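# Pull out the right-side yellow rod, lay its men flat

## Task

Take the yellow rod closest to the right arm, slide it outward until it stops, rotate it by a quarter turn so that the figures fixed to it lie horizontal, and finish with neither arm (or its camera cable) in contact with the rod.

## Robot and tools

ROBOT. There are two arms, left_arm and right_arm, each with six revolute joints and a two-finger gripper. The fingers point along the gripper's +z axis and move apart along its y axis. end_effector_position is the point midway between the finger pads, roughly 1 cm back from the tips. A camera cable touching something counts as that arm touching it.

FRAMES. The scene frame has its origin at table-top height, halfway between the two nominal bases, with +z up, +x out over the table, and left_arm on the +y side. Image left and right do not follow these names. Calibrated bases in the scene frame: left_arm at (-0.028, +0.289, +0.027) m, quat_wxyz (+1.000, 0, 0, -0.012); right_arm at (-0.040, -0.349, +0.007) m, quat_wxyz (+1.000, 0, 0, +0.016). Up is +z in both. Each arm reports its hand pose, and the pose of its wrist camera, in its own base frame. These readings can be wrong by a few centimetres, more at long reach.

JOINT ORDER. Every row, and every per-arm list in a result, uses this joint order: wrist pitch (joint4), shoulder (joint2), wrist yaw (joint5), wrist roll (joint6), elbow (joint3), waist (joint1). Stated ranges in rad: waist -2.618..3.054, shoulder 0..3.142, elbow 0..3.142, wrist pitch -1.571..1.571, wrist yaw -1.571..1.571, wrist roll -2.094..2.094. The real end of a joint can be up to 0.059 rad to either side of its stated end.

A ROW has 14 numbers, each in [-1, 1]. The first 7 belong to left_arm and the last 7 to right_arm. Each group is six joint numbers followed by one opening number, and both groups are always sent even if one arm stays still. Joint numbers are scaled offsets, not poses. They are measured from the Joint targets as they stood when the action (or move) began, not from the previous row. 1.0 equals 2.224 rad for waist, shoulder and elbow, and 8.485 rad for the three wrist joints. The opening is absolute: +1 is fully open and -1 is closed. To keep an arm where it is, send 0 for its joints and repeat its current opening; a 0 opening is itself a command.

TOOLS.
- execute_actions(actions, cameras): actions is a list of actions. Each action is a list of 1 to 15 rows, and each row runs for one control step of 1/30 s. A short action repeats its last row until 15 steps have run. An empty list only returns the current state. If an action would push any joint more than 0.059 rad past its range, that action is refused for both arms. A malformed action, or a failing first action, rejects the whole call.
- move(target, speed, blend, opening_speed, blocking, cameras): target is either one 14-number row or a list of up to 15 rows. Every row is an offset from the same starting Joint targets. All joints are interpolated together, so the hands follow curves. speed is the top speed in rad/s of the joint that has the farthest to go (0.01 to 12.57, default 0.5), given as one value or one per target. blend is a corner-rounding radius in rad for lists. opening_speed is how fast the opening changes per second on the -1..+1 scale, at least 0.2. blocking=false returns after about 0.5 s while the move keeps running. A move does not avoid obstacles or the other arm. It ends with a 'move:' line: done, off_target (resting more than 0.035 rad from target), moving, held, or fault, plus limits=held when steps were withheld.
- wait(seconds 0 to 10, cameras): lets the robot hold its current commands.
- stop(cameras): brakes a running move. It needs some distance to stop.
- zoom_image(camera, region): camera is 'cam_left_wrist' or 'cam_right_wrist', and region is [x0, y0, x1, y1] in pixels, at most 504x504, taken from the latest image.
- read_manual(section='licences'): returns licence text only.
- finished_scene(scene): ends the scene and takes the current scene number. It cannot be undone, so call it only once the rod is fully out, turned, and released.

CAMERAS. cam_left_wrist and cam_right_wrist are fisheye cameras at 672x504, each mounted on its arm's wrist. The calibration uses OpenCV conventions, and a wrist camera's pose comes from its own arm's joint readings. cameras=[] returns no images; leaving it out or sending ['all'] returns all of them.

RESULTS. Joint positions and Joint velocities are given per arm in the joint order above, followed by the finger-pad gap (0.094 m when fully open). Joint targets is the base that your next offsets are counted from. Tool commands lists the current opening commands. grip_measured uses the same scale as the opening command; with nothing held it reads slightly wide, and while gripping it reads a little narrower than the part. Joint torques include gravity, so they are not zero in free air. Joints 2, 5 and 6 wrap around at ±28 N m. 'joint sent to its limit' means a joint was clipped at its real end. 'joint command not followed' means the clearance check changed or withheld some targets; it does not keep the two grippers apart. A velocity list marked 'within noise' means the arm is at rest. A MOTOR HOT line appears at 75 °C. An OVER-TEMPERATURE FAULT at 90 °C folds that arm up, and it stays idle for the rest of the scene.

MOTION LIMITS. Each step, a target may lead the measured angle by at most 0.339 rad on the big joints and 2.2 rad on the wrist joints. Targets that would place the gripper more than 200 mm from where it is now get scaled back, so a large motion may need several actions.

AVOID. Do not drop the rod or release it while it is moving. Avoid fast impacts, hard or sustained pushing against the stop, and any contact between the two arms, including one gripper closing on the other's fingers. Do not hold loads or stay stretched out longer than needed, because motors heat up. If an arm is pressing against something, command its targets back past its measured positions. Close the gripper on the rod handle firmly but without slamming. Pull outward steadily until the rod stops, then turn the wrist roll by about 90° so the figures lie flat. Open wide, back away, and check that nothing is touching the rod.

Each tool is called by a JSON object that holds its "fn" and its "kwargs", one argument or row to a line.

## Session

{"fn": "execute_actions", "kwargs": {
  "actions": []
}}

Scene clock: 0.00 s.
left_arm: end_effector_position=(+0.4007, +0.0076, +0.1253) grip_measured=+1.000 end_effector_quat_wxyz=(+0.625, -0.028, +0.778, +0.057) | right_arm: end_effector_position=(+0.3999, -0.0295, +0.1148) grip_measured=+1.000 end_effector_quat_wxyz=(+0.608, +0.063, +0.791, -0.024)
Joint names: [wrist pitch, shoulder, wrist yaw, wrist roll, elbow, waist]
Joint positions: left_arm=[0.966 1.539 -0.191 0.014 0.356 -0.068 0.094] | right_arm=[0.914 1.54 0.071 0.059 0.363 -0.045 0.094]
Joint velocities: within noise
Joint torques (N m): no reading
Heat: left arm: 47 °C; right arm: 43 °C.
Joint targets: left_arm=[0.959 1.536 -0.192 0.014 0.359 -0.068] | right_arm=[0.904 1.537 0.071 0.060 0.366 -0.045]
Tool commands: left_gripper/opening=+1.0 right_gripper/opening=+1.0

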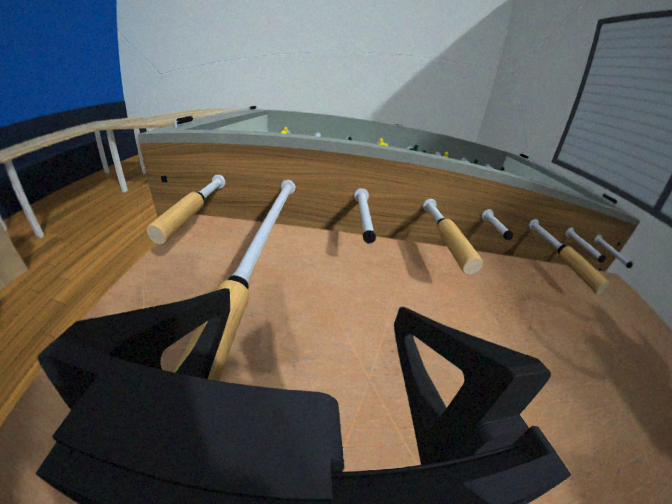

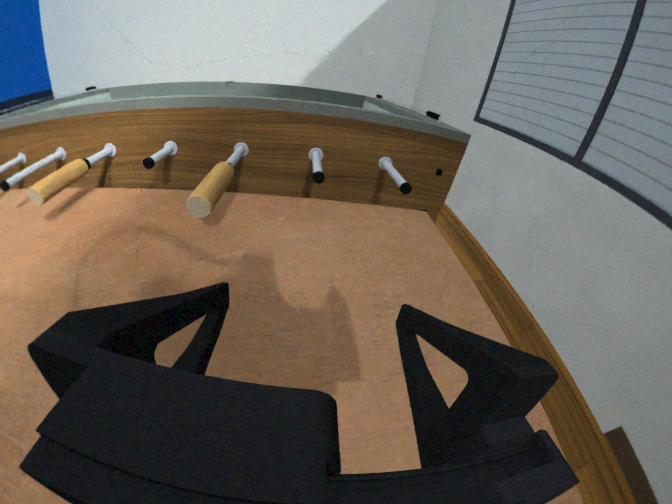

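{"fn": "zoom_image", "kwargs": {
  "camera": "cam_left_wrist",
  "region": [250, 90, 650, 290]
}}

{"fn": "zoom_image", "kwargs": {
  "camera": "cam_right_wrist",
  "region": [0, 70, 480, 250]
}}

Scaled by 1.260 from the camera's 672x504 image, which has a finer 960x720 frame.

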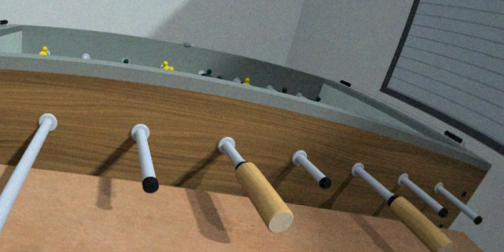

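Scaled by 1.050 from the camera's 672x504 image, which has a finer 960x720 frame.

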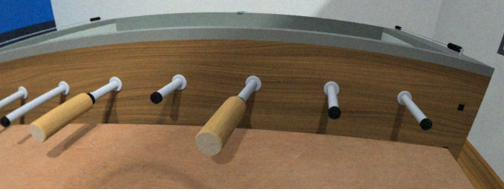

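{"fn": "move", "kwargs": {
  "target": [0,0,0,0,0,0,1,0.0738,0.3548,0.0348,-0.0071,0.1884,0.1704,1],
  "speed": 0.8
}}

Scene clock: 86.07 s.
left_arm: end_effector_position=(+0.4007, +0.0076, +0.1253) grip_measured=+1.000 end_effector_quat_wxyz=(+0.625, -0.028, +0.778, +0.057) | right_arm: end_effector_position=(+0.4944, +0.1053, +0.0563) grip_measured=+1.000 end_effector_quat_wxyz=(+0.687, +0.005, +0.727, -0.017)
Joint names: [wrist pitch, shoulder, wrist yaw, wrist roll, elbow, waist]
Joint positions: left_arm=[0.966 1.539 -0.191 0.014 0.356 -0.068 0.094] | right_arm=[1.48 2.31 0.365 0.004 0.769 0.334 0.094]
Joint velocities: within noise
Joint torques (N m): left_arm=[1.83 -6.37 -0.05 0.01 5.38 -0.05] | right_arm=[2.17 -7.45 0.02 -0.03 4.6 0.03]
Heat: left arm: 46 °C; right arm: 44 °C.
Joint targets: left_arm=[0.959 1.536 -0.192 0.014 0.359 -0.068] | right_arm=[1.530 2.326 0.366 0.000 0.785 0.334]
move: off_target (right_arm); right_arm: the wrist pitch is farthest, 0.050 rad from its target
camera_calibration:
cam_right_wrist: T_world_to_cam=[[-0.0687963, -0.977739, 0.198224, 0.116548], [-0.454027, -0.14624, -0.878905, 0.322099], [0.888328, -0.150464, -0.433859, -0.281035], [0, 0, 0, 1]] pos_world=[0.403911, 0.118771, 0.138062]

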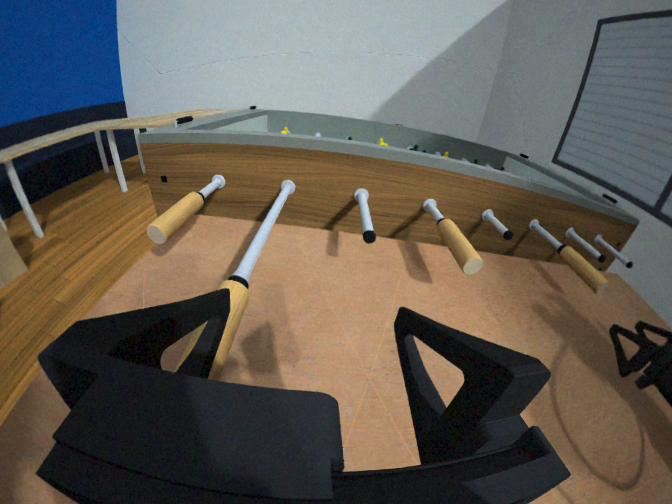

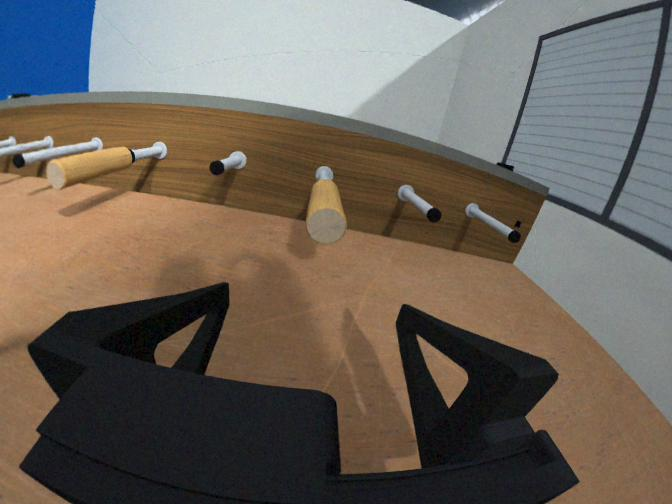

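{"fn": "move", "kwargs": {
  "target": [0,0,0,0,0,0,1,-0.0460,0.1187,-0.0148,0,0.317,-0.0513,1],
  "speed": 0.6,
  "cameras": ["cam_right_wrist"]
}}

Scene clock: 105.97 s.
left_arm: end_effector_position=(+0.4007, +0.0076, +0.1253) grip_measured=+1.000 end_effector_quat_wxyz=(+0.625, -0.028, +0.778, +0.057) | right_arm: end_effector_position=(+0.6423, +0.1016, +0.0869) grip_measured=+1.000 end_effector_quat_wxyz=(+0.727, +0.017, +0.686, -0.005)
Joint names: [wrist pitch, shoulder, wrist yaw, wrist roll, elbow, waist]
Joint positions: left_arm=[0.966 1.539 -0.191 0.014 0.356 -0.068 0.094] | right_arm=[1.155 2.563 0.257 0.003 1.467 0.225 0.094]
Joint velocities: within noise
Joint torques (N m): left_arm=[1.85 -6.39 -0.04 0.01 5.31 -0.06] | right_arm=[1.55 -10.07 -0.15 -0.04 7.34 -0.43]
Heat: left arm: 45 °C; right arm: 47 °C.
Joint targets: left_arm=[0.959 1.536 -0.192 0.014 0.359 -0.068] | right_arm=[1.140 2.591 0.241 0.000 1.490 0.220]
move: done
camera_calibration:
cam_right_wrist: T_world_to_cam=[[-0.0901939, -0.983475, 0.156977, 0.134913], [-0.350092, -0.116251, -0.929474, 0.350129], [0.932363, -0.138789, -0.333822, -0.438017], [0, 0, 0, 1]] pos_world=[0.543136, 0.112594, 0.158038]
Images, in order (width x height): cam_right_wrist 672x504.

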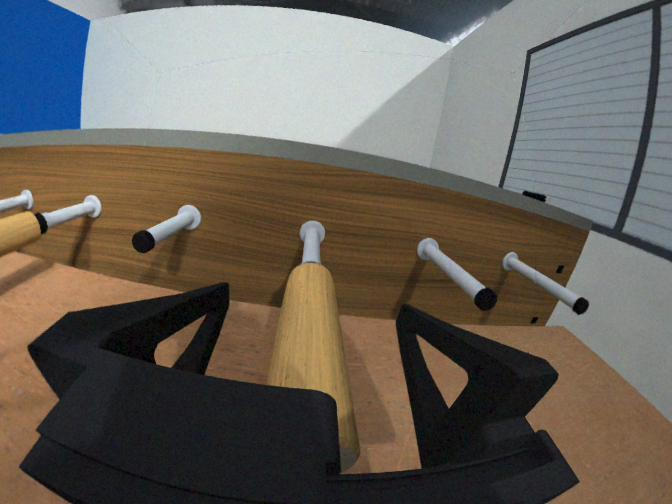

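{"fn": "move", "kwargs": {
  "target": [
    [0,0,0,0,0,0,1,-0.0083,0,0,0,0,0,1],
    [0,0,0,0,0,0,1,-0.0083,0,0,0,0,0,-0.6]
  ],
  "opening_speed": 1.5,
  "cameras": ["cam_right_wrist"]
}}

Scene clock: 116.70 s.
left_arm: end_effector_position=(+0.4007, +0.0076, +0.1253) grip_measured=+1.000 end_effector_quat_wxyz=(+0.625, -0.028, +0.778, +0.057) | right_arm: end_effector_position=(+0.6427, +0.1028, +0.0693) grip_measured=-0.311 end_effector_quat_wxyz=(+0.702, +0.009, +0.712, -0.009)
Joint names: [wrist pitch, shoulder, wrist yaw, wrist roll, elbow, waist]
Joint positions: left_arm=[0.966 1.539 -0.191 0.014 0.356 -0.068 0.094] | right_arm=[1.083 2.563 0.25 0.003 1.467 0.225 0.032]
Joint velocities: within noise
Joint torques (N m): left_arm=[1.84 -6.3 -0.04 0 5.34 -0.03] | right_arm=[1.61 -10.11 -0.07 -0.03 7.36 -0.43]
Heat: left arm: 45 °C; right arm: 46 °C.
Joint targets: left_arm=[0.959 1.536 -0.192 0.014 0.359 -0.068] | right_arm=[1.069 2.591 0.241 0.000 1.490 0.220]
move: done
camera_calibration:
cam_right_wrist: T_world_to_cam=[[-0.0719506, -0.981267, 0.178714, 0.125466], [-0.413929, -0.133643, -0.900446, 0.374889], [0.907461, -0.138762, -0.396559, -0.4237], [0, 0, 0, 1]] pos_world=[0.548696, 0.114423, 0.147123]
Images, in order (width x height): cam_right_wrist 672x504.

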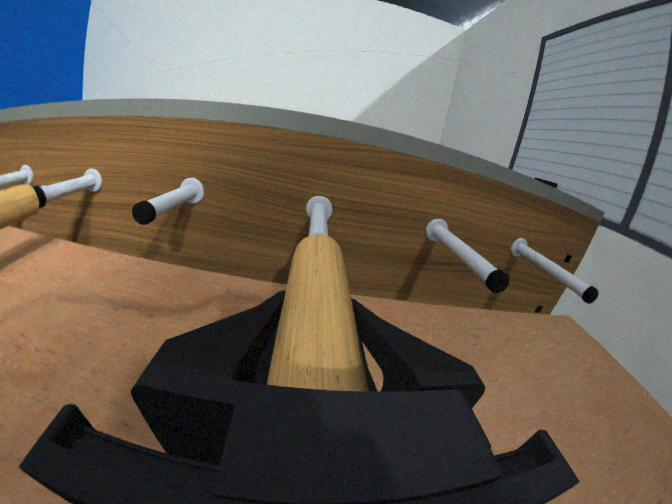

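{"fn": "move", "kwargs": {
  "target": [0,0,0,0,0,0,1,0,0,0,-0.188,0,0,-0.6],
  "speed": 1.2
}}

Scene clock: 124.07 s.
left_arm: end_effector_position=(+0.4007, +0.0076, +0.1253) grip_measured=+1.000 end_effector_quat_wxyz=(+0.625, -0.028, +0.778, +0.057) | right_arm: end_effector_position=(+0.6426, +0.0980, +0.0769) grip_measured=-0.311 end_effector_quat_wxyz=(+0.491, -0.484, +0.506, -0.519)
Joint names: [wrist pitch, shoulder, wrist yaw, wrist roll, elbow, waist]
Joint positions: left_arm=[0.966 1.539 -0.191 0.014 0.356 -0.068 0.094] | right_arm=[1.12 2.565 0.273 -1.581 1.467 0.224 0.032]
Joint velocities: within noise
Joint torques (N m): left_arm=[1.84 -6.37 -0.04 0.01 5.3 -0.06] | right_arm=[1.27 -10.26 -0.31 -0.16 7.34 -0.31]
Heat: left arm: 45 °C; right arm: 46 °C.
Joint targets: left_arm=[0.959 1.536 -0.192 0.014 0.359 -0.068] | right_arm=[1.069 2.590 0.241 -1.595 1.490 0.220]
move: off_target (right_arm); right_arm: the wrist pitch is farthest, 0.051 rad from its target
camera_calibration:
cam_right_wrist: T_world_to_cam=[[-0.0607168, 0.18588, 0.980695, -0.0639349], [-0.445879, -0.884083, 0.139963, 0.395098], [0.893032, -0.428773, 0.136558, -0.424505], [0, 0, 0, 1]] pos_world=[0.55138, 0.179167, 0.0653714]

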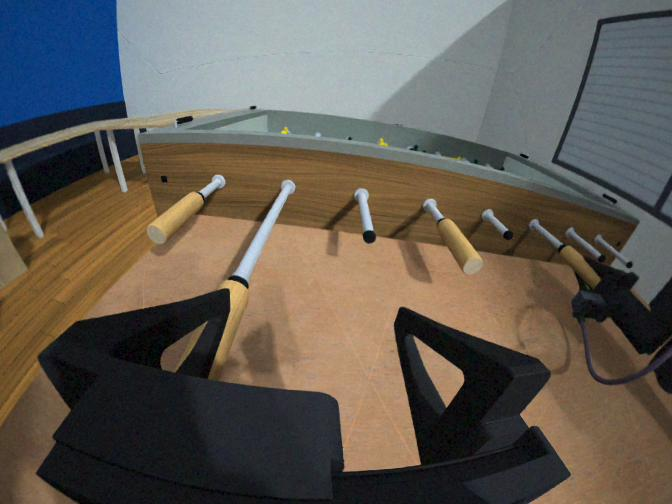

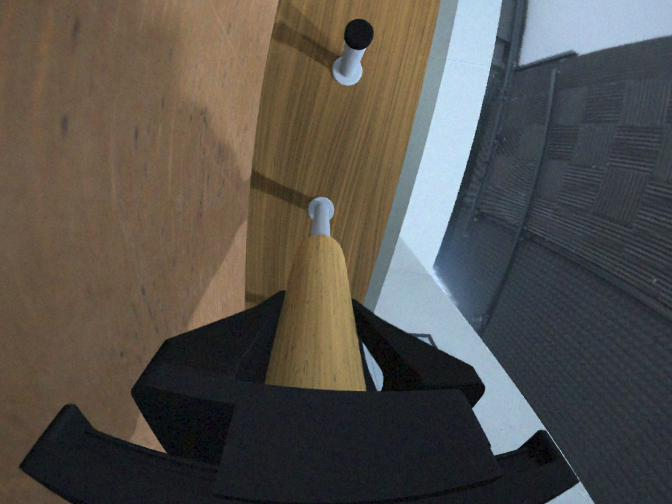

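{"fn": "move", "kwargs": {
  "target": [
    [0,0,0,0,0,0,1,0,0,0,0,0,0,-0.05],
    [0,0,0,0,0,0,1,0,0,0,0.188,0,0,-0.05],
    [0,0,0,0,0,0,1,0,0,0,0.188,0,0,-0.6]
  ],
  "speed": 2,
  "opening_speed": 2
}}

{"fn": "zoom_image", "kwargs": {
  "camera": "cam_left_wrist",
  "region": [350, 110, 550, 210]
}}

Scene clock: 135.90 s.
left_arm: end_effector_position=(+0.4007, +0.0076, +0.1253) grip_measured=+1.000 end_effector_quat_wxyz=(+0.625, -0.028, +0.778, +0.057) | right_arm: end_effector_position=(+0.6436, +0.1019, +0.0684) grip_measured=-0.317 end_effector_quat_wxyz=(+0.701, +0.004, +0.713, -0.015)
Joint names: [wrist pitch, shoulder, wrist yaw, wrist roll, elbow, waist]
Joint positions: left_arm=[0.966 1.539 -0.191 0.014 0.356 -0.068 0.094] | right_arm=[1.078 2.565 0.251 -0.013 1.471 0.223 0.032]
Joint velocities: within noise
Joint torques (N m): left_arm=[1.84 -6.37 -0.03 0.02 5.34 -0.03] | right_arm=[1.66 -10.3 -0.07 0.16 7.06 -0.28]
Heat: left arm: 45 °C; right arm: 45 °C.
Joint targets: left_arm=[0.959 1.536 -0.192 0.014 0.359 -0.068] | right_arm=[1.070 2.590 0.241 0.000 1.490 0.220]
move: done
camera_calibration:
cam_right_wrist: T_world_to_cam=[[-0.0729102, -0.97802, 0.195347, 0.123945], [-0.417245, -0.147991, -0.896663, 0.377606], [0.905865, -0.146883, -0.397284, -0.423038], [0, 0, 0, 1]] pos_world=[0.549807, 0.114966, 0.146307]

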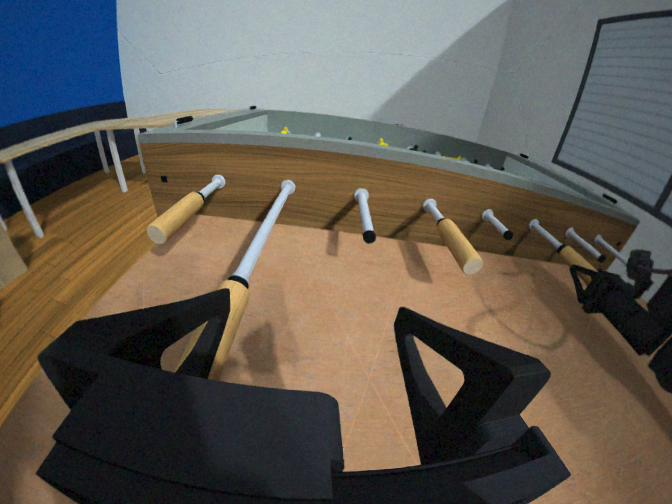

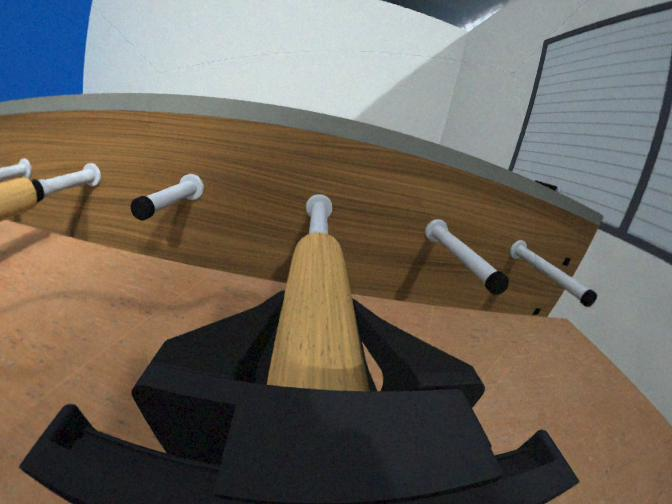

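Scaled by 2.520 from the camera's 672x504 image, which has a finer 960x720 frame.

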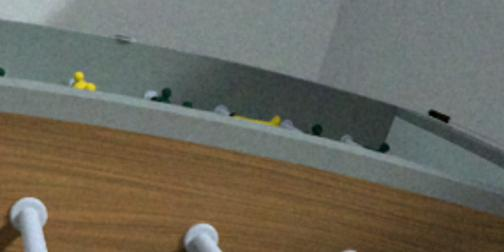

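{"fn": "move", "kwargs": {
  "target": [
    [0,0,0,0,0,0,1,0.0416,-0.0791,0.0062,0,-0.2109,0.0243,-0.6],
    [0,0,0,0,0,0,1,0.0494,-0.1803,0.0157,0.0042,-0.3867,0.0603,-0.6],
    [0,0,0,0,0,0,1,0.0401,-0.2711,0.0242,0.0101,-0.487,0.0962,-0.6]
  ],
  "speed": 0.4,
  "blend": 0.05
}}

Scene clock: 171.60 s.
left_arm: end_effector_position=(+0.4007, +0.0076, +0.1253) grip_measured=+1.000 end_effector_quat_wxyz=(+0.625, -0.028, +0.778, +0.057) | right_arm: end_effector_position=(+0.4846, +0.1014, +0.0770) grip_measured=-0.316 end_effector_quat_wxyz=(+0.651, +0.009, +0.759, +0.002)
Joint names: [wrist pitch, shoulder, wrist yaw, wrist roll, elbow, waist]
Joint positions: left_arm=[0.966 1.539 -0.191 0.014 0.356 -0.068 0.094] | right_arm=[1.234 2.103 0.323 0.066 0.707 0.319 0.032]
Joint velocities: within noise
Joint torques (N m): left_arm=[1.84 -6.39 -0.05 0.01 5.37 -0.08] | right_arm=[3.32 -17.66 1.42 0.21 -18.95 10.33]
Heat: left arm: 44 °C; right arm: 47 °C.
Joint targets: left_arm=[0.959 1.536 -0.192 0.014 0.359 -0.068] | right_arm=[1.410 1.987 0.446 0.085 0.407 0.434]
move: off_target (right_arm); right_arm: the elbow is farthest, 0.301 rad from its target
camera_calibration:
cam_right_wrist: T_world_to_cam=[[-0.0316457, -0.985002, 0.169614, 0.0928555], [-0.533404, -0.12687, -0.836292, 0.368399], [0.845268, -0.116938, -0.521389, -0.239789], [0, 0, 0, 1]] pos_world=[0.40213, 0.110161, 0.167316]

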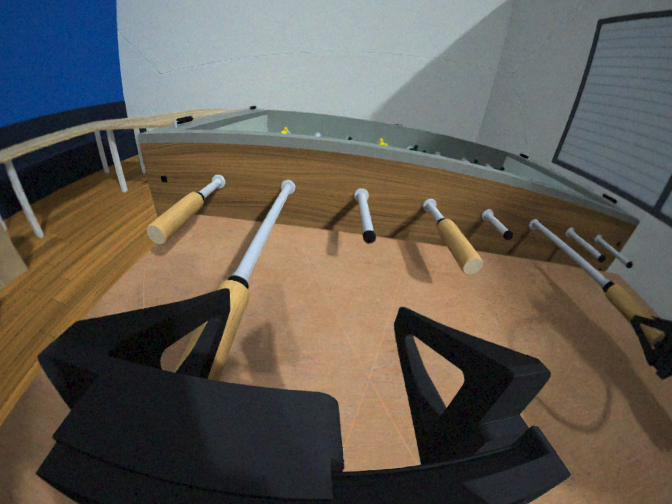

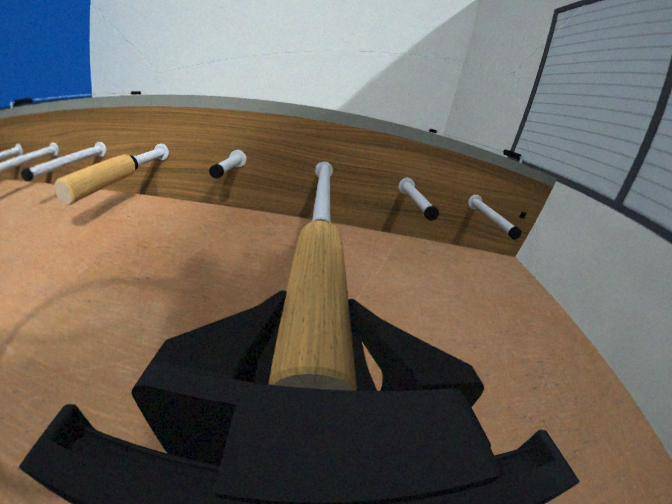

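{"fn": "move", "kwargs": {
  "target": [
    [0,0,0,0,0,0,1,-0.0190,0.058,-0.0145,-0.0022,0.139,-0.0517,-0.6],
    [0,0,0,0,0,0,1,-0.0190,0.058,-0.0145,-0.0022,0.139,-0.0517,0.8]
  ],
  "opening_speed": 2
}}

{"fn": "zoom_image", "kwargs": {
  "camera": "cam_left_wrist",
  "region": [350, 110, 550, 210]
}}

Scene clock: 189.07 s.
left_arm: end_effector_position=(+0.4007, +0.0076, +0.1253) grip_measured=+1.000 end_effector_quat_wxyz=(+0.625, -0.028, +0.778, +0.057) | right_arm: end_effector_position=(+0.4903, +0.1029, +0.0813) grip_measured=+0.798 end_effector_quat_wxyz=(+0.658, +0.012, +0.753, +0.006)
Joint names: [wrist pitch, shoulder, wrist yaw, wrist roll, elbow, waist]
Joint positions: left_arm=[0.966 1.539 -0.191 0.014 0.356 -0.068 0.094] | right_arm=[1.244 2.114 0.322 0.07 0.73 0.318 0.084]
Joint velocities: within noise
Joint torques (N m): left_arm=[1.84 -6.31 -0.05 0.01 5.34 -0.01] | right_arm=[1.75 -8.01 0.08 -0.03 3.21 0.16]
Heat: left arm: 44 °C; right arm: 56 °C.
Joint targets: left_arm=[0.959 1.536 -0.192 0.014 0.359 -0.068] | right_arm=[1.249 2.116 0.323 0.067 0.716 0.319]
move: done; target 2's new numbers were sent with right_arm's wrist pitch 0.048 rad from that target
camera_calibration:
cam_right_wrist: T_world_to_cam=[[-0.0357365, -0.986732, 0.158377, 0.0968392], [-0.517032, -0.117366, -0.847881, 0.367235], [0.85522, -0.112186, -0.505978, -0.24888], [0, 0, 0, 1]] pos_world=[0.40618, 0.110734, 0.170107]

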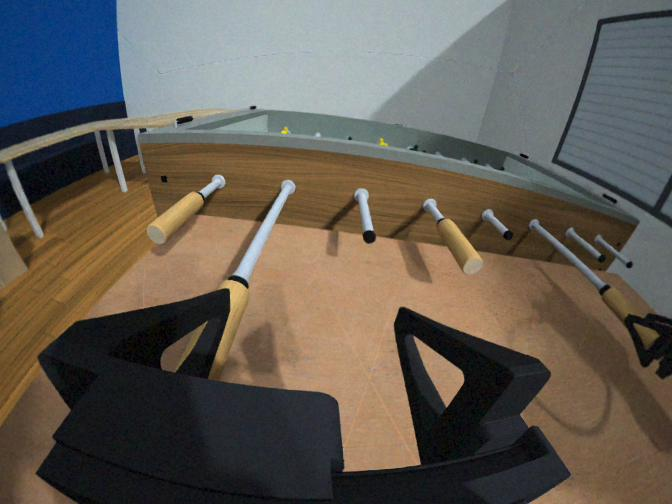

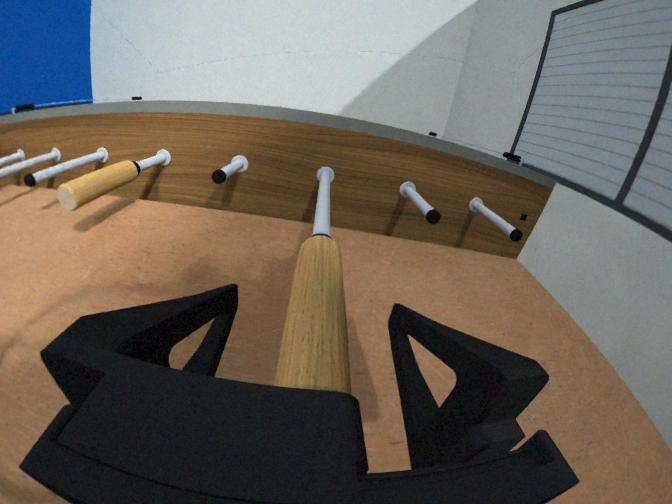

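Scaled by 2.520 from the camera's 672x504 image, which has a finer 960x720 frame.

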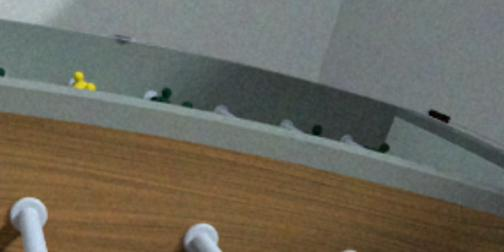

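Good; touched nothing now. Finish.

{"fn": "finished_scene", "kwargs": {
  "scene": 1
}}

The scene is finished: the task was done.


## Next scene

The same job, from a new start.

{"fn": "execute_actions", "kwargs": {
  "actions": []
}}

Scene clock: 0.00 s.
left_arm: end_effector_position=(+0.3899, -0.0004, +0.1147) grip_measured=+1.000 end_effector_quat_wxyz=(+0.609, -0.026, +0.793, +0.006) | right_arm: end_effector_position=(+0.3960, -0.0474, +0.1154) grip_measured=+1.000 end_effector_quat_wxyz=(+0.595, +0.094, +0.794, -0.086)
Joint names: [wrist pitch, shoulder, wrist yaw, wrist roll, elbow, waist]
Joint positions: left_arm=[0.911 1.495 -0.08 -0.043 0.322 -0.04 0.094] | right_arm=[0.848 1.518 0.234 0.044 0.38 -0.018 0.094]
Joint velocities: within noise
Joint torques (N m): no reading
Heat: left arm: 43 °C; right arm: 40 °C.
Joint targets: left_arm=[0.899 1.493 -0.081 -0.042 0.324 -0.040] | right_arm=[0.837 1.515 0.234 0.045 0.383 -0.018]
Tool commands: left_gripper/opening=+1.0 right_gripper/opening=+1.0
camera_calibration:
cam_left_wrist: T_world_to_cam=[[0.0222135, -0.980285, 0.196335, -0.0420869], [-0.593611, -0.170951, -0.786385, 0.357186], [0.804446, -0.0990782, -0.585705, -0.125405], [0, 0, 0, 1]] pos_world=[0.313846, 0.00737939, 0.215698]
cam_right_wrist: T_world_to_cam=[[-0.244005, -0.947103, 0.208463, 0.0183839], [-0.655393, 0.00260904, -0.755284, 0.379511], [0.714788, -0.320918, -0.621361, -0.108823], [0, 0, 0, 1]] pos_world=[0.331, -0.0185021, 0.215188]

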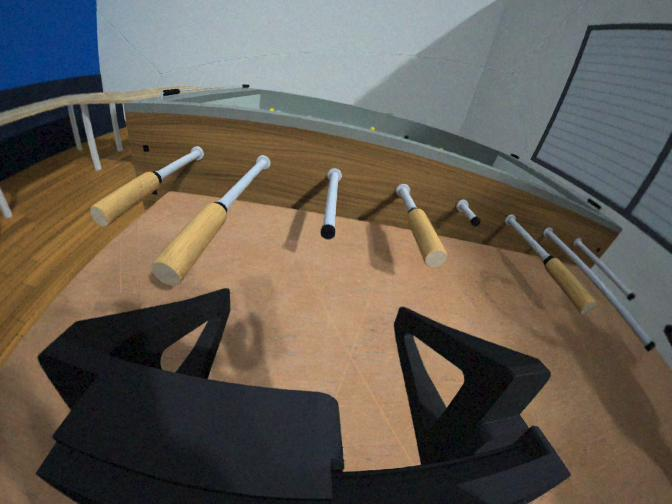

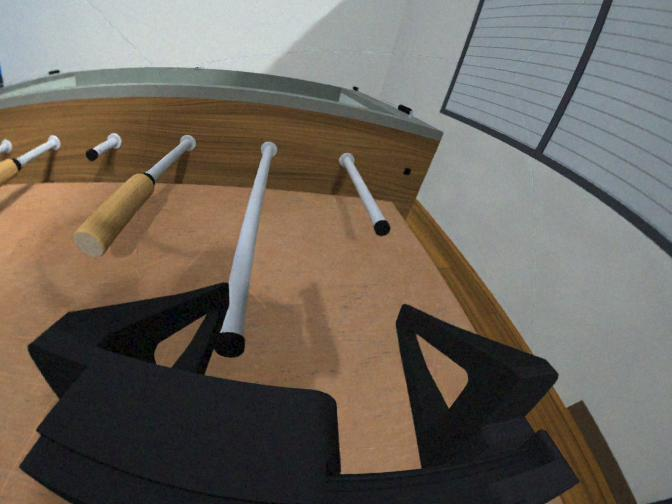

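{"fn": "move", "kwargs": {
  "target": [
    [0,0,0,0,0,0,1,0,-0.0292,0.0255,-0.0053,0,0.188,1],
    [0,0,0,0,0,0,1,0.0823,0.3359,0.0449,-0.0053,0.1367,0.2531,1]
  ],
  "speed": 1.0,
  "blend": 0.1,
  "cameras": ["cam_right_wrist"]
}}

Scene clock: 42.93 s.
left_arm: end_effector_position=(+0.3899, -0.0004, +0.1147) grip_measured=+1.000 end_effector_quat_wxyz=(+0.609, -0.026, +0.793, +0.006) | right_arm: end_effector_position=(+0.4463, +0.1492, +0.0588) grip_measured=+1.000 end_effector_quat_wxyz=(+0.678, +0.008, +0.734, -0.043)
Joint names: [wrist pitch, shoulder, wrist yaw, wrist roll, elbow, waist]
Joint positions: left_arm=[0.911 1.495 -0.08 -0.043 0.322 -0.04 0.094] | right_arm=[1.48 2.247 0.612 0.003 0.672 0.54 0.094]
Joint velocities: within noise
Joint torques (N m): left_arm=[1.88 -5.78 -0.03 0.02 5.34 -0.02] | right_arm=[2.18 -7.01 0.12 -0.02 4.21 0.5]
Heat: left arm: 43 °C; right arm: 43 °C.
Joint targets: left_arm=[0.899 1.493 -0.081 -0.042 0.324 -0.040] | right_arm=[1.535 2.262 0.615 0.000 0.687 0.545]
move: off_target (right_arm); right_arm: the wrist pitch is farthest, 0.055 rad from its target
camera_calibration:
cam_right_wrist: T_world_to_cam=[[-0.103185, -0.967205, 0.232093, 0.167391], [-0.479989, -0.155953, -0.863302, 0.320873], [0.871185, -0.200482, -0.448156, -0.214688], [0, 0, 0, 1]] pos_world=[0.358321, 0.168901, 0.141946]
Images, in order (width x height): cam_right_wrist 672x504.

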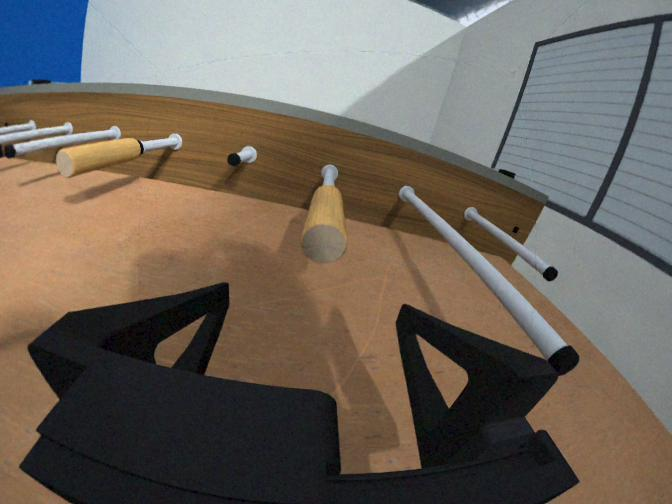

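{"fn": "move", "kwargs": {
  "target": [
    [0,0,0,0,0,0,1,-0.0253,0.0809,-0.0181,0,0.1929,-0.0692,1],
    [0,0,0,0,0,0,1,-0.0253,0.0809,-0.0181,0,0.1929,-0.0692,-0.6],
    [0,0,0,0,0,0,1,-0.0035,0.0081,-0.0041,-0.187,0.031,-0.0155,-0.6],
    [0,0,0,0,0,0,1,0.0035,-0.0081,0.0047,-0.187,-0.0315,0.018,-0.6]
  ],
  "speed": [0.7,0.7,0.9,0.4],
  "opening_speed": 2
}}

Scene clock: 62.20 s.
left_arm: end_effector_position=(+0.3899, -0.0004, +0.1147) grip_measured=+1.000 end_effector_quat_wxyz=(+0.609, -0.026, +0.793, +0.006) | right_arm: end_effector_position=(+0.4700, +0.1513, +0.0713) grip_measured=-0.314 end_effector_quat_wxyz=(+0.469, -0.493, +0.520, -0.516)
Joint names: [wrist pitch, shoulder, wrist yaw, wrist roll, elbow, waist]
Joint positions: left_arm=[0.911 1.495 -0.08 -0.043 0.322 -0.04 0.094] | right_arm=[1.482 2.276 0.582 -1.574 0.762 0.509 0.032]
Joint velocities: within noise
Joint torques (N m): left_arm=[1.89 -5.76 -0.02 0.02 5.37 -0.05] | right_arm=[2.33 -11.41 0.86 -0.11 -7.65 6.8]
Heat: left arm: 42 °C; right arm: 45 °C.
Joint targets: left_arm=[0.899 1.493 -0.081 -0.042 0.324 -0.040] | right_arm=[1.554 2.244 0.655 -1.587 0.617 0.585]
joint sent to its limit (right arm) — the wrist pitch, upper limit.
move: off_target (right_arm); right_arm: the elbow is farthest, 0.145 rad from its target
camera_calibration:
cam_left_wrist: T_world_to_cam=[[0.0222135, -0.980285, 0.196335, -0.0420869], [-0.593611, -0.170951, -0.786385, 0.357186], [0.804446, -0.0990782, -0.585705, -0.125405], [0, 0, 0, 1]] pos_world=[0.313846, 0.00737939, 0.215698]
cam_right_wrist: T_world_to_cam=[[-0.00815816, 0.20032, 0.979697, -0.105689], [-0.45901, -0.871164, 0.174306, 0.367825], [0.888394, -0.448268, 0.099056, -0.238978], [0, 0, 0, 1]] pos_world=[0.380279, 0.234481, 0.0631017]

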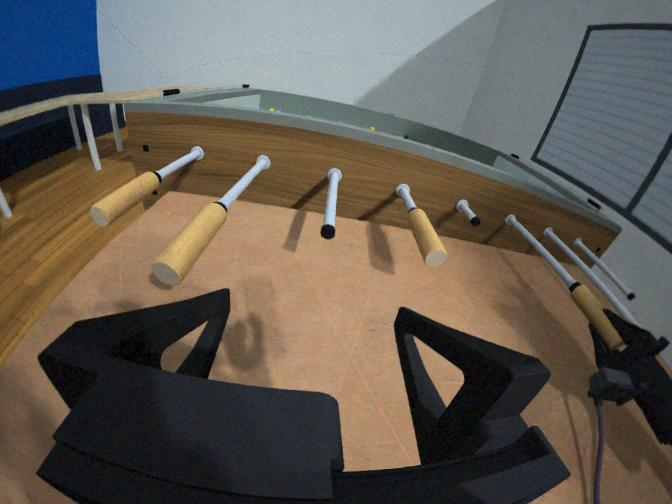

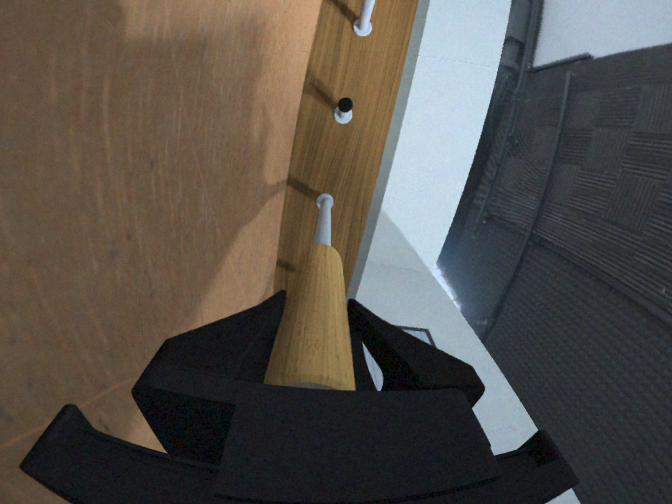

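{"fn": "move", "kwargs": {
  "target": [
    [0,0,0,0,0,0,1,-0.0052,0.0216,-0.0086,0,0.071,-0.0333,-0.6],
    [0,0,0,0,0,0,1,-0.0052,0.0216,-0.0086,0,0.071,-0.0333,-0.02],
    [0,0,0,0,0,0,1,-0.0052,0.0216,-0.0086,0.187,0.071,-0.0333,-0.02],
    [0,0,0,0,0,0,1,-0.0052,0.0216,-0.0086,0.187,0.071,-0.0333,0.8]
  ],
  "speed": [0.6,0.6,2,1],
  "opening_speed": 3
}}

{"fn": "zoom_image", "kwargs": {
  "camera": "cam_left_wrist",
  "region": [340, 90, 540, 190]
}}

Scene clock: 75.27 s.
left_arm: end_effector_position=(+0.3899, -0.0004, +0.1147) grip_measured=+1.000 end_effector_quat_wxyz=(+0.609, -0.026, +0.793, +0.006) | right_arm: end_effector_position=(+0.4732, +0.1513, +0.0710) grip_measured=+0.798 end_effector_quat_wxyz=(+0.696, +0.015, +0.716, -0.038)
Joint names: [wrist pitch, shoulder, wrist yaw, wrist roll, elbow, waist]
Joint positions: left_arm=[0.911 1.495 -0.08 -0.043 0.322 -0.04 0.094] | right_arm=[1.473 2.281 0.581 -0.016 0.776 0.506 0.084]
Joint velocities: within noise
Joint torques (N m): left_arm=[1.87 -5.76 -0.03 0.03 5.33 -0.08] | right_arm=[2.01 -7.95 0.07 0.18 3.32 0.51]
Heat: left arm: 42 °C; right arm: 47 °C.
Joint targets: left_arm=[0.899 1.493 -0.081 -0.042 0.324 -0.040] | right_arm=[1.510 2.292 0.582 0.000 0.775 0.511]
move: off_target (right_arm); target 4's new numbers were sent with right_arm's wrist pitch 0.037 rad from that target; right_arm: the wrist pitch is farthest, 0.037 rad from its target
camera_calibration:
cam_left_wrist: T_world_to_cam=[[0.0222135, -0.980285, 0.196335, -0.0420869], [-0.593611, -0.170951, -0.786385, 0.357186], [0.804446, -0.0990782, -0.585705, -0.125405], [0, 0, 0, 1]] pos_world=[0.313846, 0.00737939, 0.215698]
cam_right_wrist: T_world_to_cam=[[-0.117176, -0.97009, 0.212591, 0.177901], [-0.434971, -0.142309, -0.889128, 0.32322], [0.892788, -0.196656, -0.405286, -0.246152], [0, 0, 0, 1]] pos_world=[0.381199, 0.17017, 0.149802]

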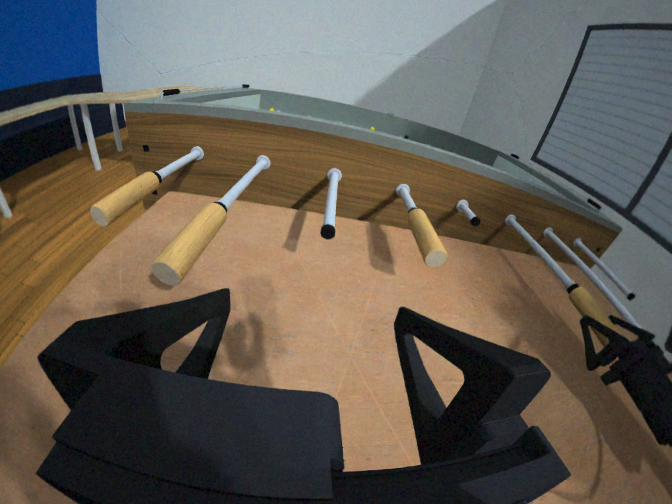

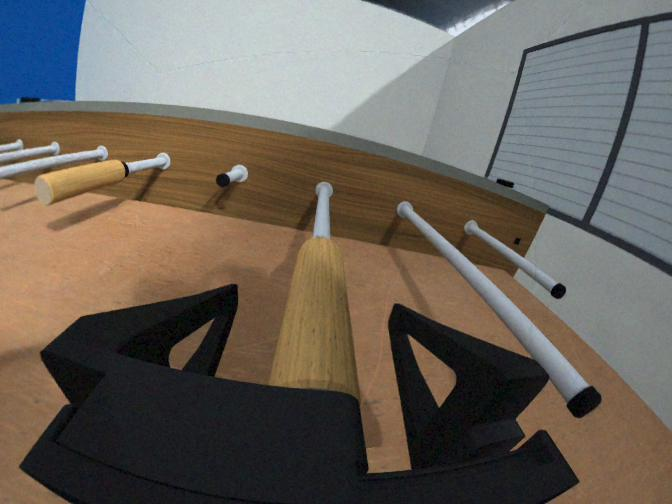

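Scaled by 2.520 from the camera's 672x504 image, which has a finer 960x720 frame.

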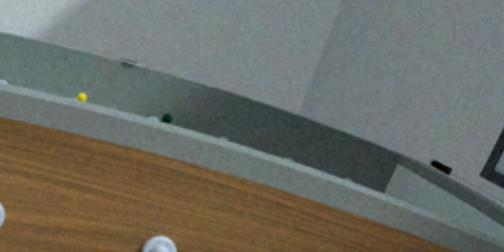

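{"fn": "finished_scene", "kwargs": {
  "scene": 2
}}

The scene is finished: the task was done.


## Next scene

The same job, from a new start.

{"fn": "execute_actions", "kwargs": {
  "actions": []
}}

Scene clock: 0.00 s.
left_arm: end_effector_position=(+0.4127, +0.0165, +0.1264) grip_measured=+1.000 end_effector_quat_wxyz=(+0.618, -0.002, +0.786, +0.007) | right_arm: end_effector_position=(+0.3903, -0.0463, +0.1052) grip_measured=+1.000 end_effector_quat_wxyz=(+0.587, +0.098, +0.798, -0.097)
Joint names: [wrist pitch, shoulder, wrist yaw, wrist roll, elbow, waist]
Joint positions: left_arm=[0.901 1.55 0.039 0.018 0.411 0.054 0.094] | right_arm=[0.871 1.537 0.276 0.046 0.357 0.003 0.094]
Joint velocities: within noise
Joint torques (N m): no reading
Heat: left arm: 41 °C; right arm: 38 °C.
Joint targets: left_arm=[0.889 1.548 0.039 0.019 0.413 0.054] | right_arm=[0.861 1.534 0.277 0.048 0.360 0.003]
Tool commands: left_gripper/opening=+1.0 right_gripper/opening=+1.0
camera_calibration:
cam_left_wrist: T_world_to_cam=[[-0.0177666, -0.985889, 0.166453, -0.00796993], [-0.580802, -0.125334, -0.804339, 0.378982], [0.813851, -0.110967, -0.570379, -0.140833], [0, 0, 0, 1]] pos_world=[0.334589, 0.0240143, 0.225829]
cam_right_wrist: T_world_to_cam=[[-0.259, -0.939853, 0.222701, 0.0247898], [-0.669431, 0.00846419, -0.742826, 0.372487], [0.696262, -0.341475, -0.631359, -0.103415], [0, 0, 0, 1]] pos_world=[0.327779, -0.0151678, 0.20588]

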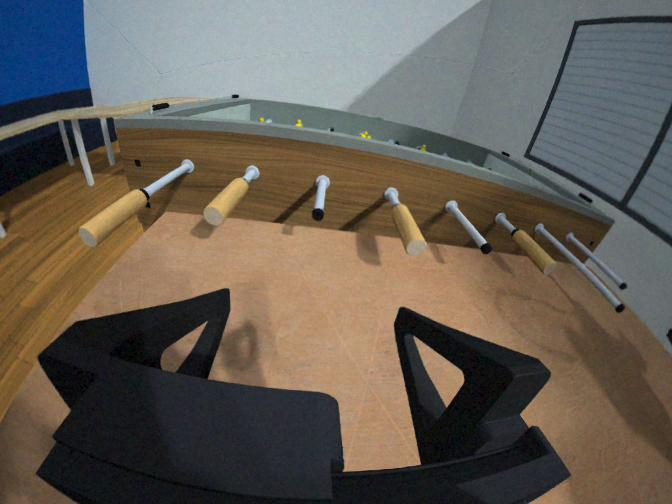

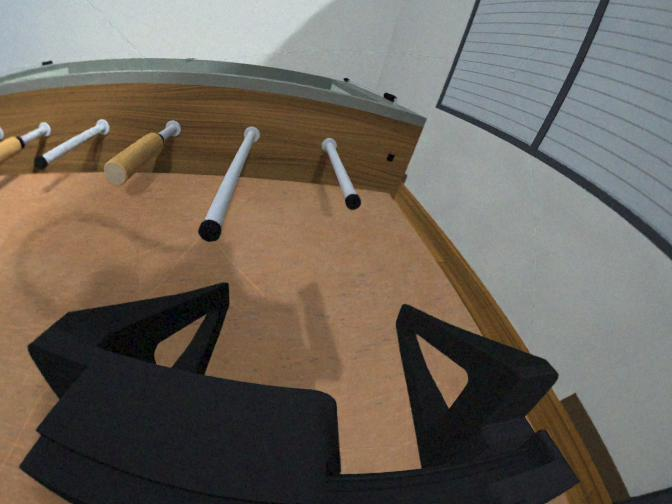

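{"fn": "move", "kwargs": {
  "target": [
    [0,0,0,0,0,0,1,0,-0.0378,0.0204,-0.0057,0,0.1785,1],
    [0,0,0,0,0,0,1,0.0482,0.424,0.0293,-0.0057,0.3795,0.2015,1]
  ],
  "speed": 1.1,
  "blend": 0.1,
  "cameras": ["cam_right_wrist"]
}}

Scene clock: 19.70 s.
left_arm: end_effector_position=(+0.4127, +0.0165, +0.1264) grip_measured=+1.000 end_effector_quat_wxyz=(+0.618, -0.002, +0.786, +0.007) | right_arm: end_effector_position=(+0.5601, +0.1687, +0.0637) grip_measured=+1.000 end_effector_quat_wxyz=(+0.702, +0.026, +0.711, -0.030)
Joint names: [wrist pitch, shoulder, wrist yaw, wrist roll, elbow, waist]
Joint positions: left_arm=[0.901 1.55 0.039 0.018 0.411 0.054 0.094] | right_arm=[1.262 2.462 0.524 0.001 1.185 0.444 0.094]
Joint velocities: within noise
Joint torques (N m): left_arm=[1.86 -6.78 0.01 0.01 5.65 -0.08] | right_arm=[1.72 -9.98 0.03 -0.01 6.05 0.68]
Heat: left arm: 41 °C; right arm: 40 °C.
Joint targets: left_arm=[0.889 1.548 0.039 0.019 0.413 0.054] | right_arm=[1.270 2.477 0.526 -0.001 1.204 0.451]
move: done
camera_calibration:
cam_right_wrist: T_world_to_cam=[[-0.125049, -0.974741, 0.185046, 0.213411], [-0.421625, -0.116622, -0.899239, 0.345782], [0.898106, -0.190469, -0.396392, -0.32779], [0, 0, 0, 1]] pos_world=[0.466868, 0.185913, 0.141516]
Images, in order (width x height): cam_right_wrist 672x504.

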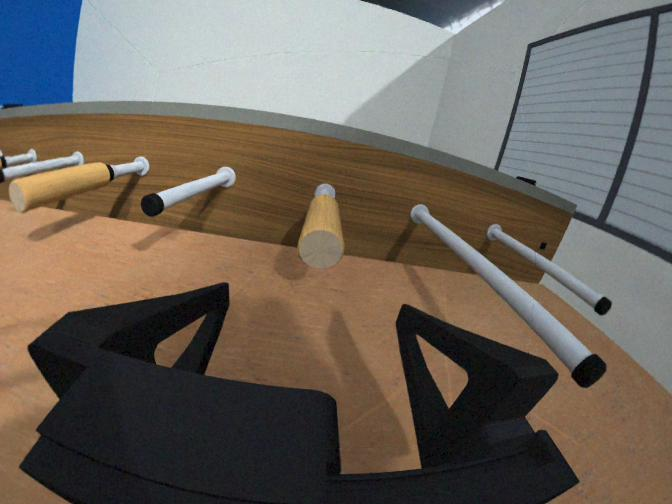

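{"fn": "move", "kwargs": {
  "target": [
    [0,0,0,0,0,0,1,-0.0401,0.1102,-0.0126,0,0.2612,-0.0486,1],
    [0,0,0,0,0,0,1,-0.0401,0.1102,-0.0126,0,0.2612,-0.0486,-0.6],
    [0,0,0,0,0,0,1,0.0141,-0.0481,0.0088,-0.187,-0.1025,0.0335,-0.6],
    [0,0,0,0,0,0,1,0.0271,-0.0719,0.0176,-0.187,-0.1758,0.067,-0.6]
  ],
  "speed": [0.7,0.7,0.9,0.4],
  "opening_speed": 2
}}

Scene clock: 35.87 s.
left_arm: end_effector_position=(+0.4127, +0.0165, +0.1264) grip_measured=+1.000 end_effector_quat_wxyz=(+0.618, -0.002, +0.786, +0.007) | right_arm: end_effector_position=(+0.4954, +0.1723, +0.0713) grip_measured=-0.315 end_effector_quat_wxyz=(+0.473, -0.478, +0.522, -0.524)
Joint names: [wrist pitch, shoulder, wrist yaw, wrist roll, elbow, waist]
Joint positions: left_arm=[0.901 1.55 0.039 0.018 0.411 0.054 0.094] | right_arm=[1.426 2.351 0.63 -1.576 0.922 0.534 0.032]
Joint velocities: within noise
Joint torques (N m): left_arm=[1.86 -6.76 0.01 0.03 5.63 -0.08] | right_arm=[2.29 -12.55 0.54 -0.13 -4.37 5.93]
Heat: left arm: 41 °C; right arm: 42 °C.
Joint targets: left_arm=[0.889 1.548 0.039 0.019 0.413 0.054] | right_arm=[1.500 2.317 0.675 -1.588 0.813 0.600]
move: off_target (right_arm); right_arm: the elbow is farthest, 0.109 rad from its target
camera_calibration:
cam_left_wrist: T_world_to_cam=[[-0.0177666, -0.985889, 0.166453, -0.00796993], [-0.580802, -0.125334, -0.804339, 0.378982], [0.813851, -0.110967, -0.570379, -0.140833], [0, 0, 0, 1]] pos_world=[0.334589, 0.0240143, 0.225829]
cam_right_wrist: T_world_to_cam=[[-0.0282664, 0.188934, 0.981583, -0.0977908], [-0.482971, -0.86233, 0.152072, 0.409613], [0.87518, -0.469778, 0.115625, -0.243035], [0, 0, 0, 1]] pos_world=[0.407767, 0.257525, 0.0617998]

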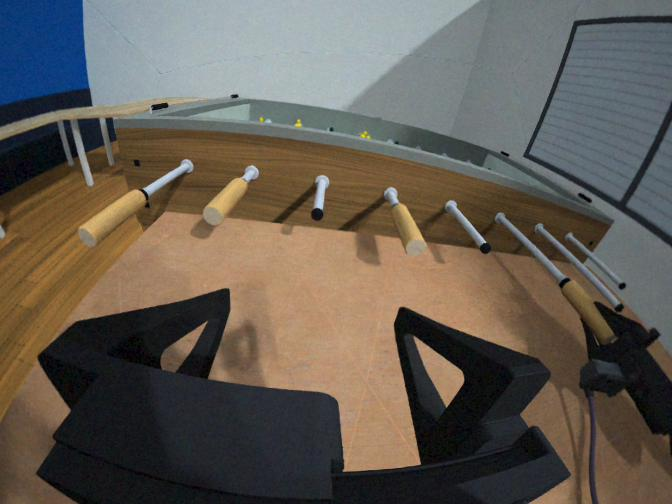

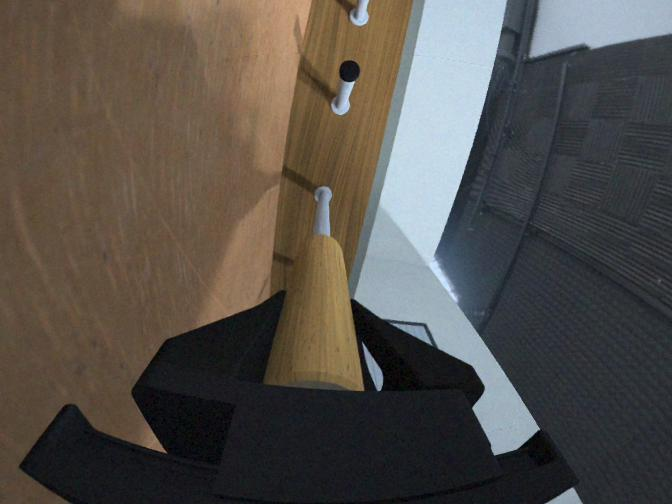

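{"fn": "move", "kwargs": {
  "target": [
    [0,0,0,0,0,0,1,-0.0053,0.0211,-0.0053,0,0.0549,-0.0288,-0.6],
    [0,0,0,0,0,0,1,-0.0053,0.0211,-0.0053,0,0.0549,-0.0288,-0.02],
    [0,0,0,0,0,0,1,-0.0053,0.0211,-0.0053,0.187,0.0549,-0.0288,-0.02],
    [0,0,0,0,0,0,1,-0.0053,0.0211,-0.0053,0.187,0.0549,-0.0288,0.8]
  ],
  "speed": [0.6,0.6,2,1],
  "opening_speed": 3
}}

Scene clock: 45.23 s.
left_arm: end_effector_position=(+0.4127, +0.0165, +0.1264) grip_measured=+1.000 end_effector_quat_wxyz=(+0.618, -0.002, +0.786, +0.007) | right_arm: end_effector_position=(+0.4983, +0.1721, +0.0746) grip_measured=+0.797 end_effector_quat_wxyz=(+0.708, +0.031, +0.704, -0.039)
Joint names: [wrist pitch, shoulder, wrist yaw, wrist roll, elbow, waist]
Joint positions: left_arm=[0.901 1.55 0.039 0.018 0.411 0.054 0.094] | right_arm=[1.428 2.353 0.629 -0.016 0.934 0.531 0.084]
Joint velocities: within noise
Joint torques (N m): left_arm=[1.85 -6.83 -0.01 0.02 5.67 -0.1] | right_arm=[1.86 -8.87 0.06 0.17 3.89 0.53]
Heat: left arm: 41 °C; right arm: 43 °C.
Joint targets: left_arm=[0.889 1.548 0.039 0.019 0.413 0.054] | right_arm=[1.455 2.364 0.630 -0.001 0.935 0.536]
move: done
camera_calibration:
cam_left_wrist: T_world_to_cam=[[-0.0177666, -0.985889, 0.166453, -0.00796993], [-0.580802, -0.125334, -0.804339, 0.378982], [0.813851, -0.110967, -0.570379, -0.140833], [0, 0, 0, 1]] pos_world=[0.334589, 0.0240143, 0.225829]
cam_right_wrist: T_world_to_cam=[[-0.146142, -0.971161, 0.188386, 0.216634], [-0.405779, -0.114826, -0.90673, 0.322251], [0.902212, -0.208955, -0.377296, -0.2677], [0, 0, 0, 1]] pos_world=[0.403944, 0.191452, 0.150381]

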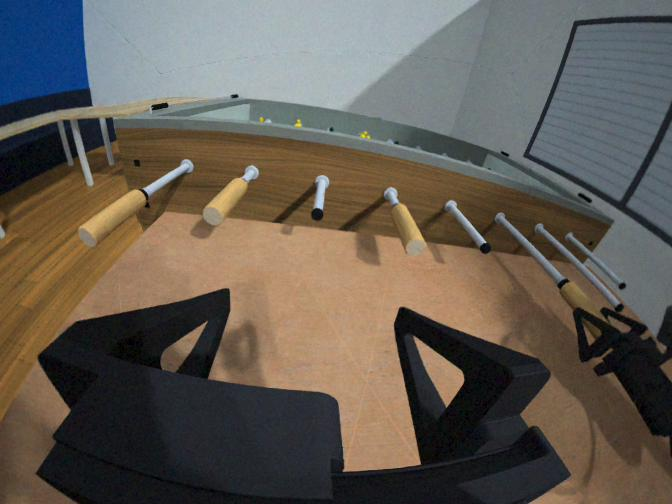

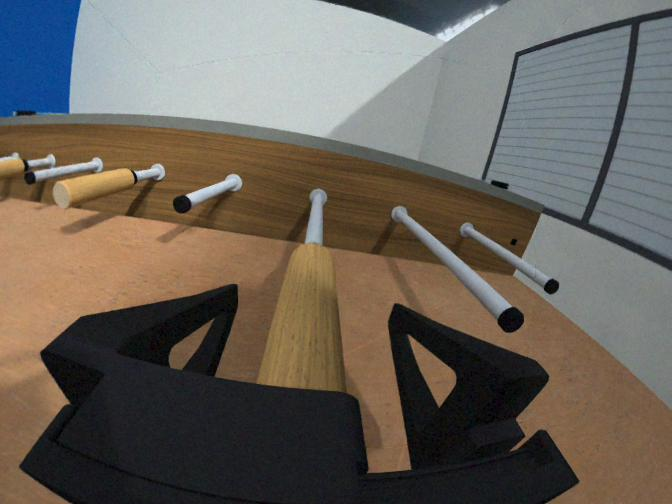

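{"fn": "finished_scene", "kwargs": {
  "scene": 3
}}

The scene is finished: the task was done.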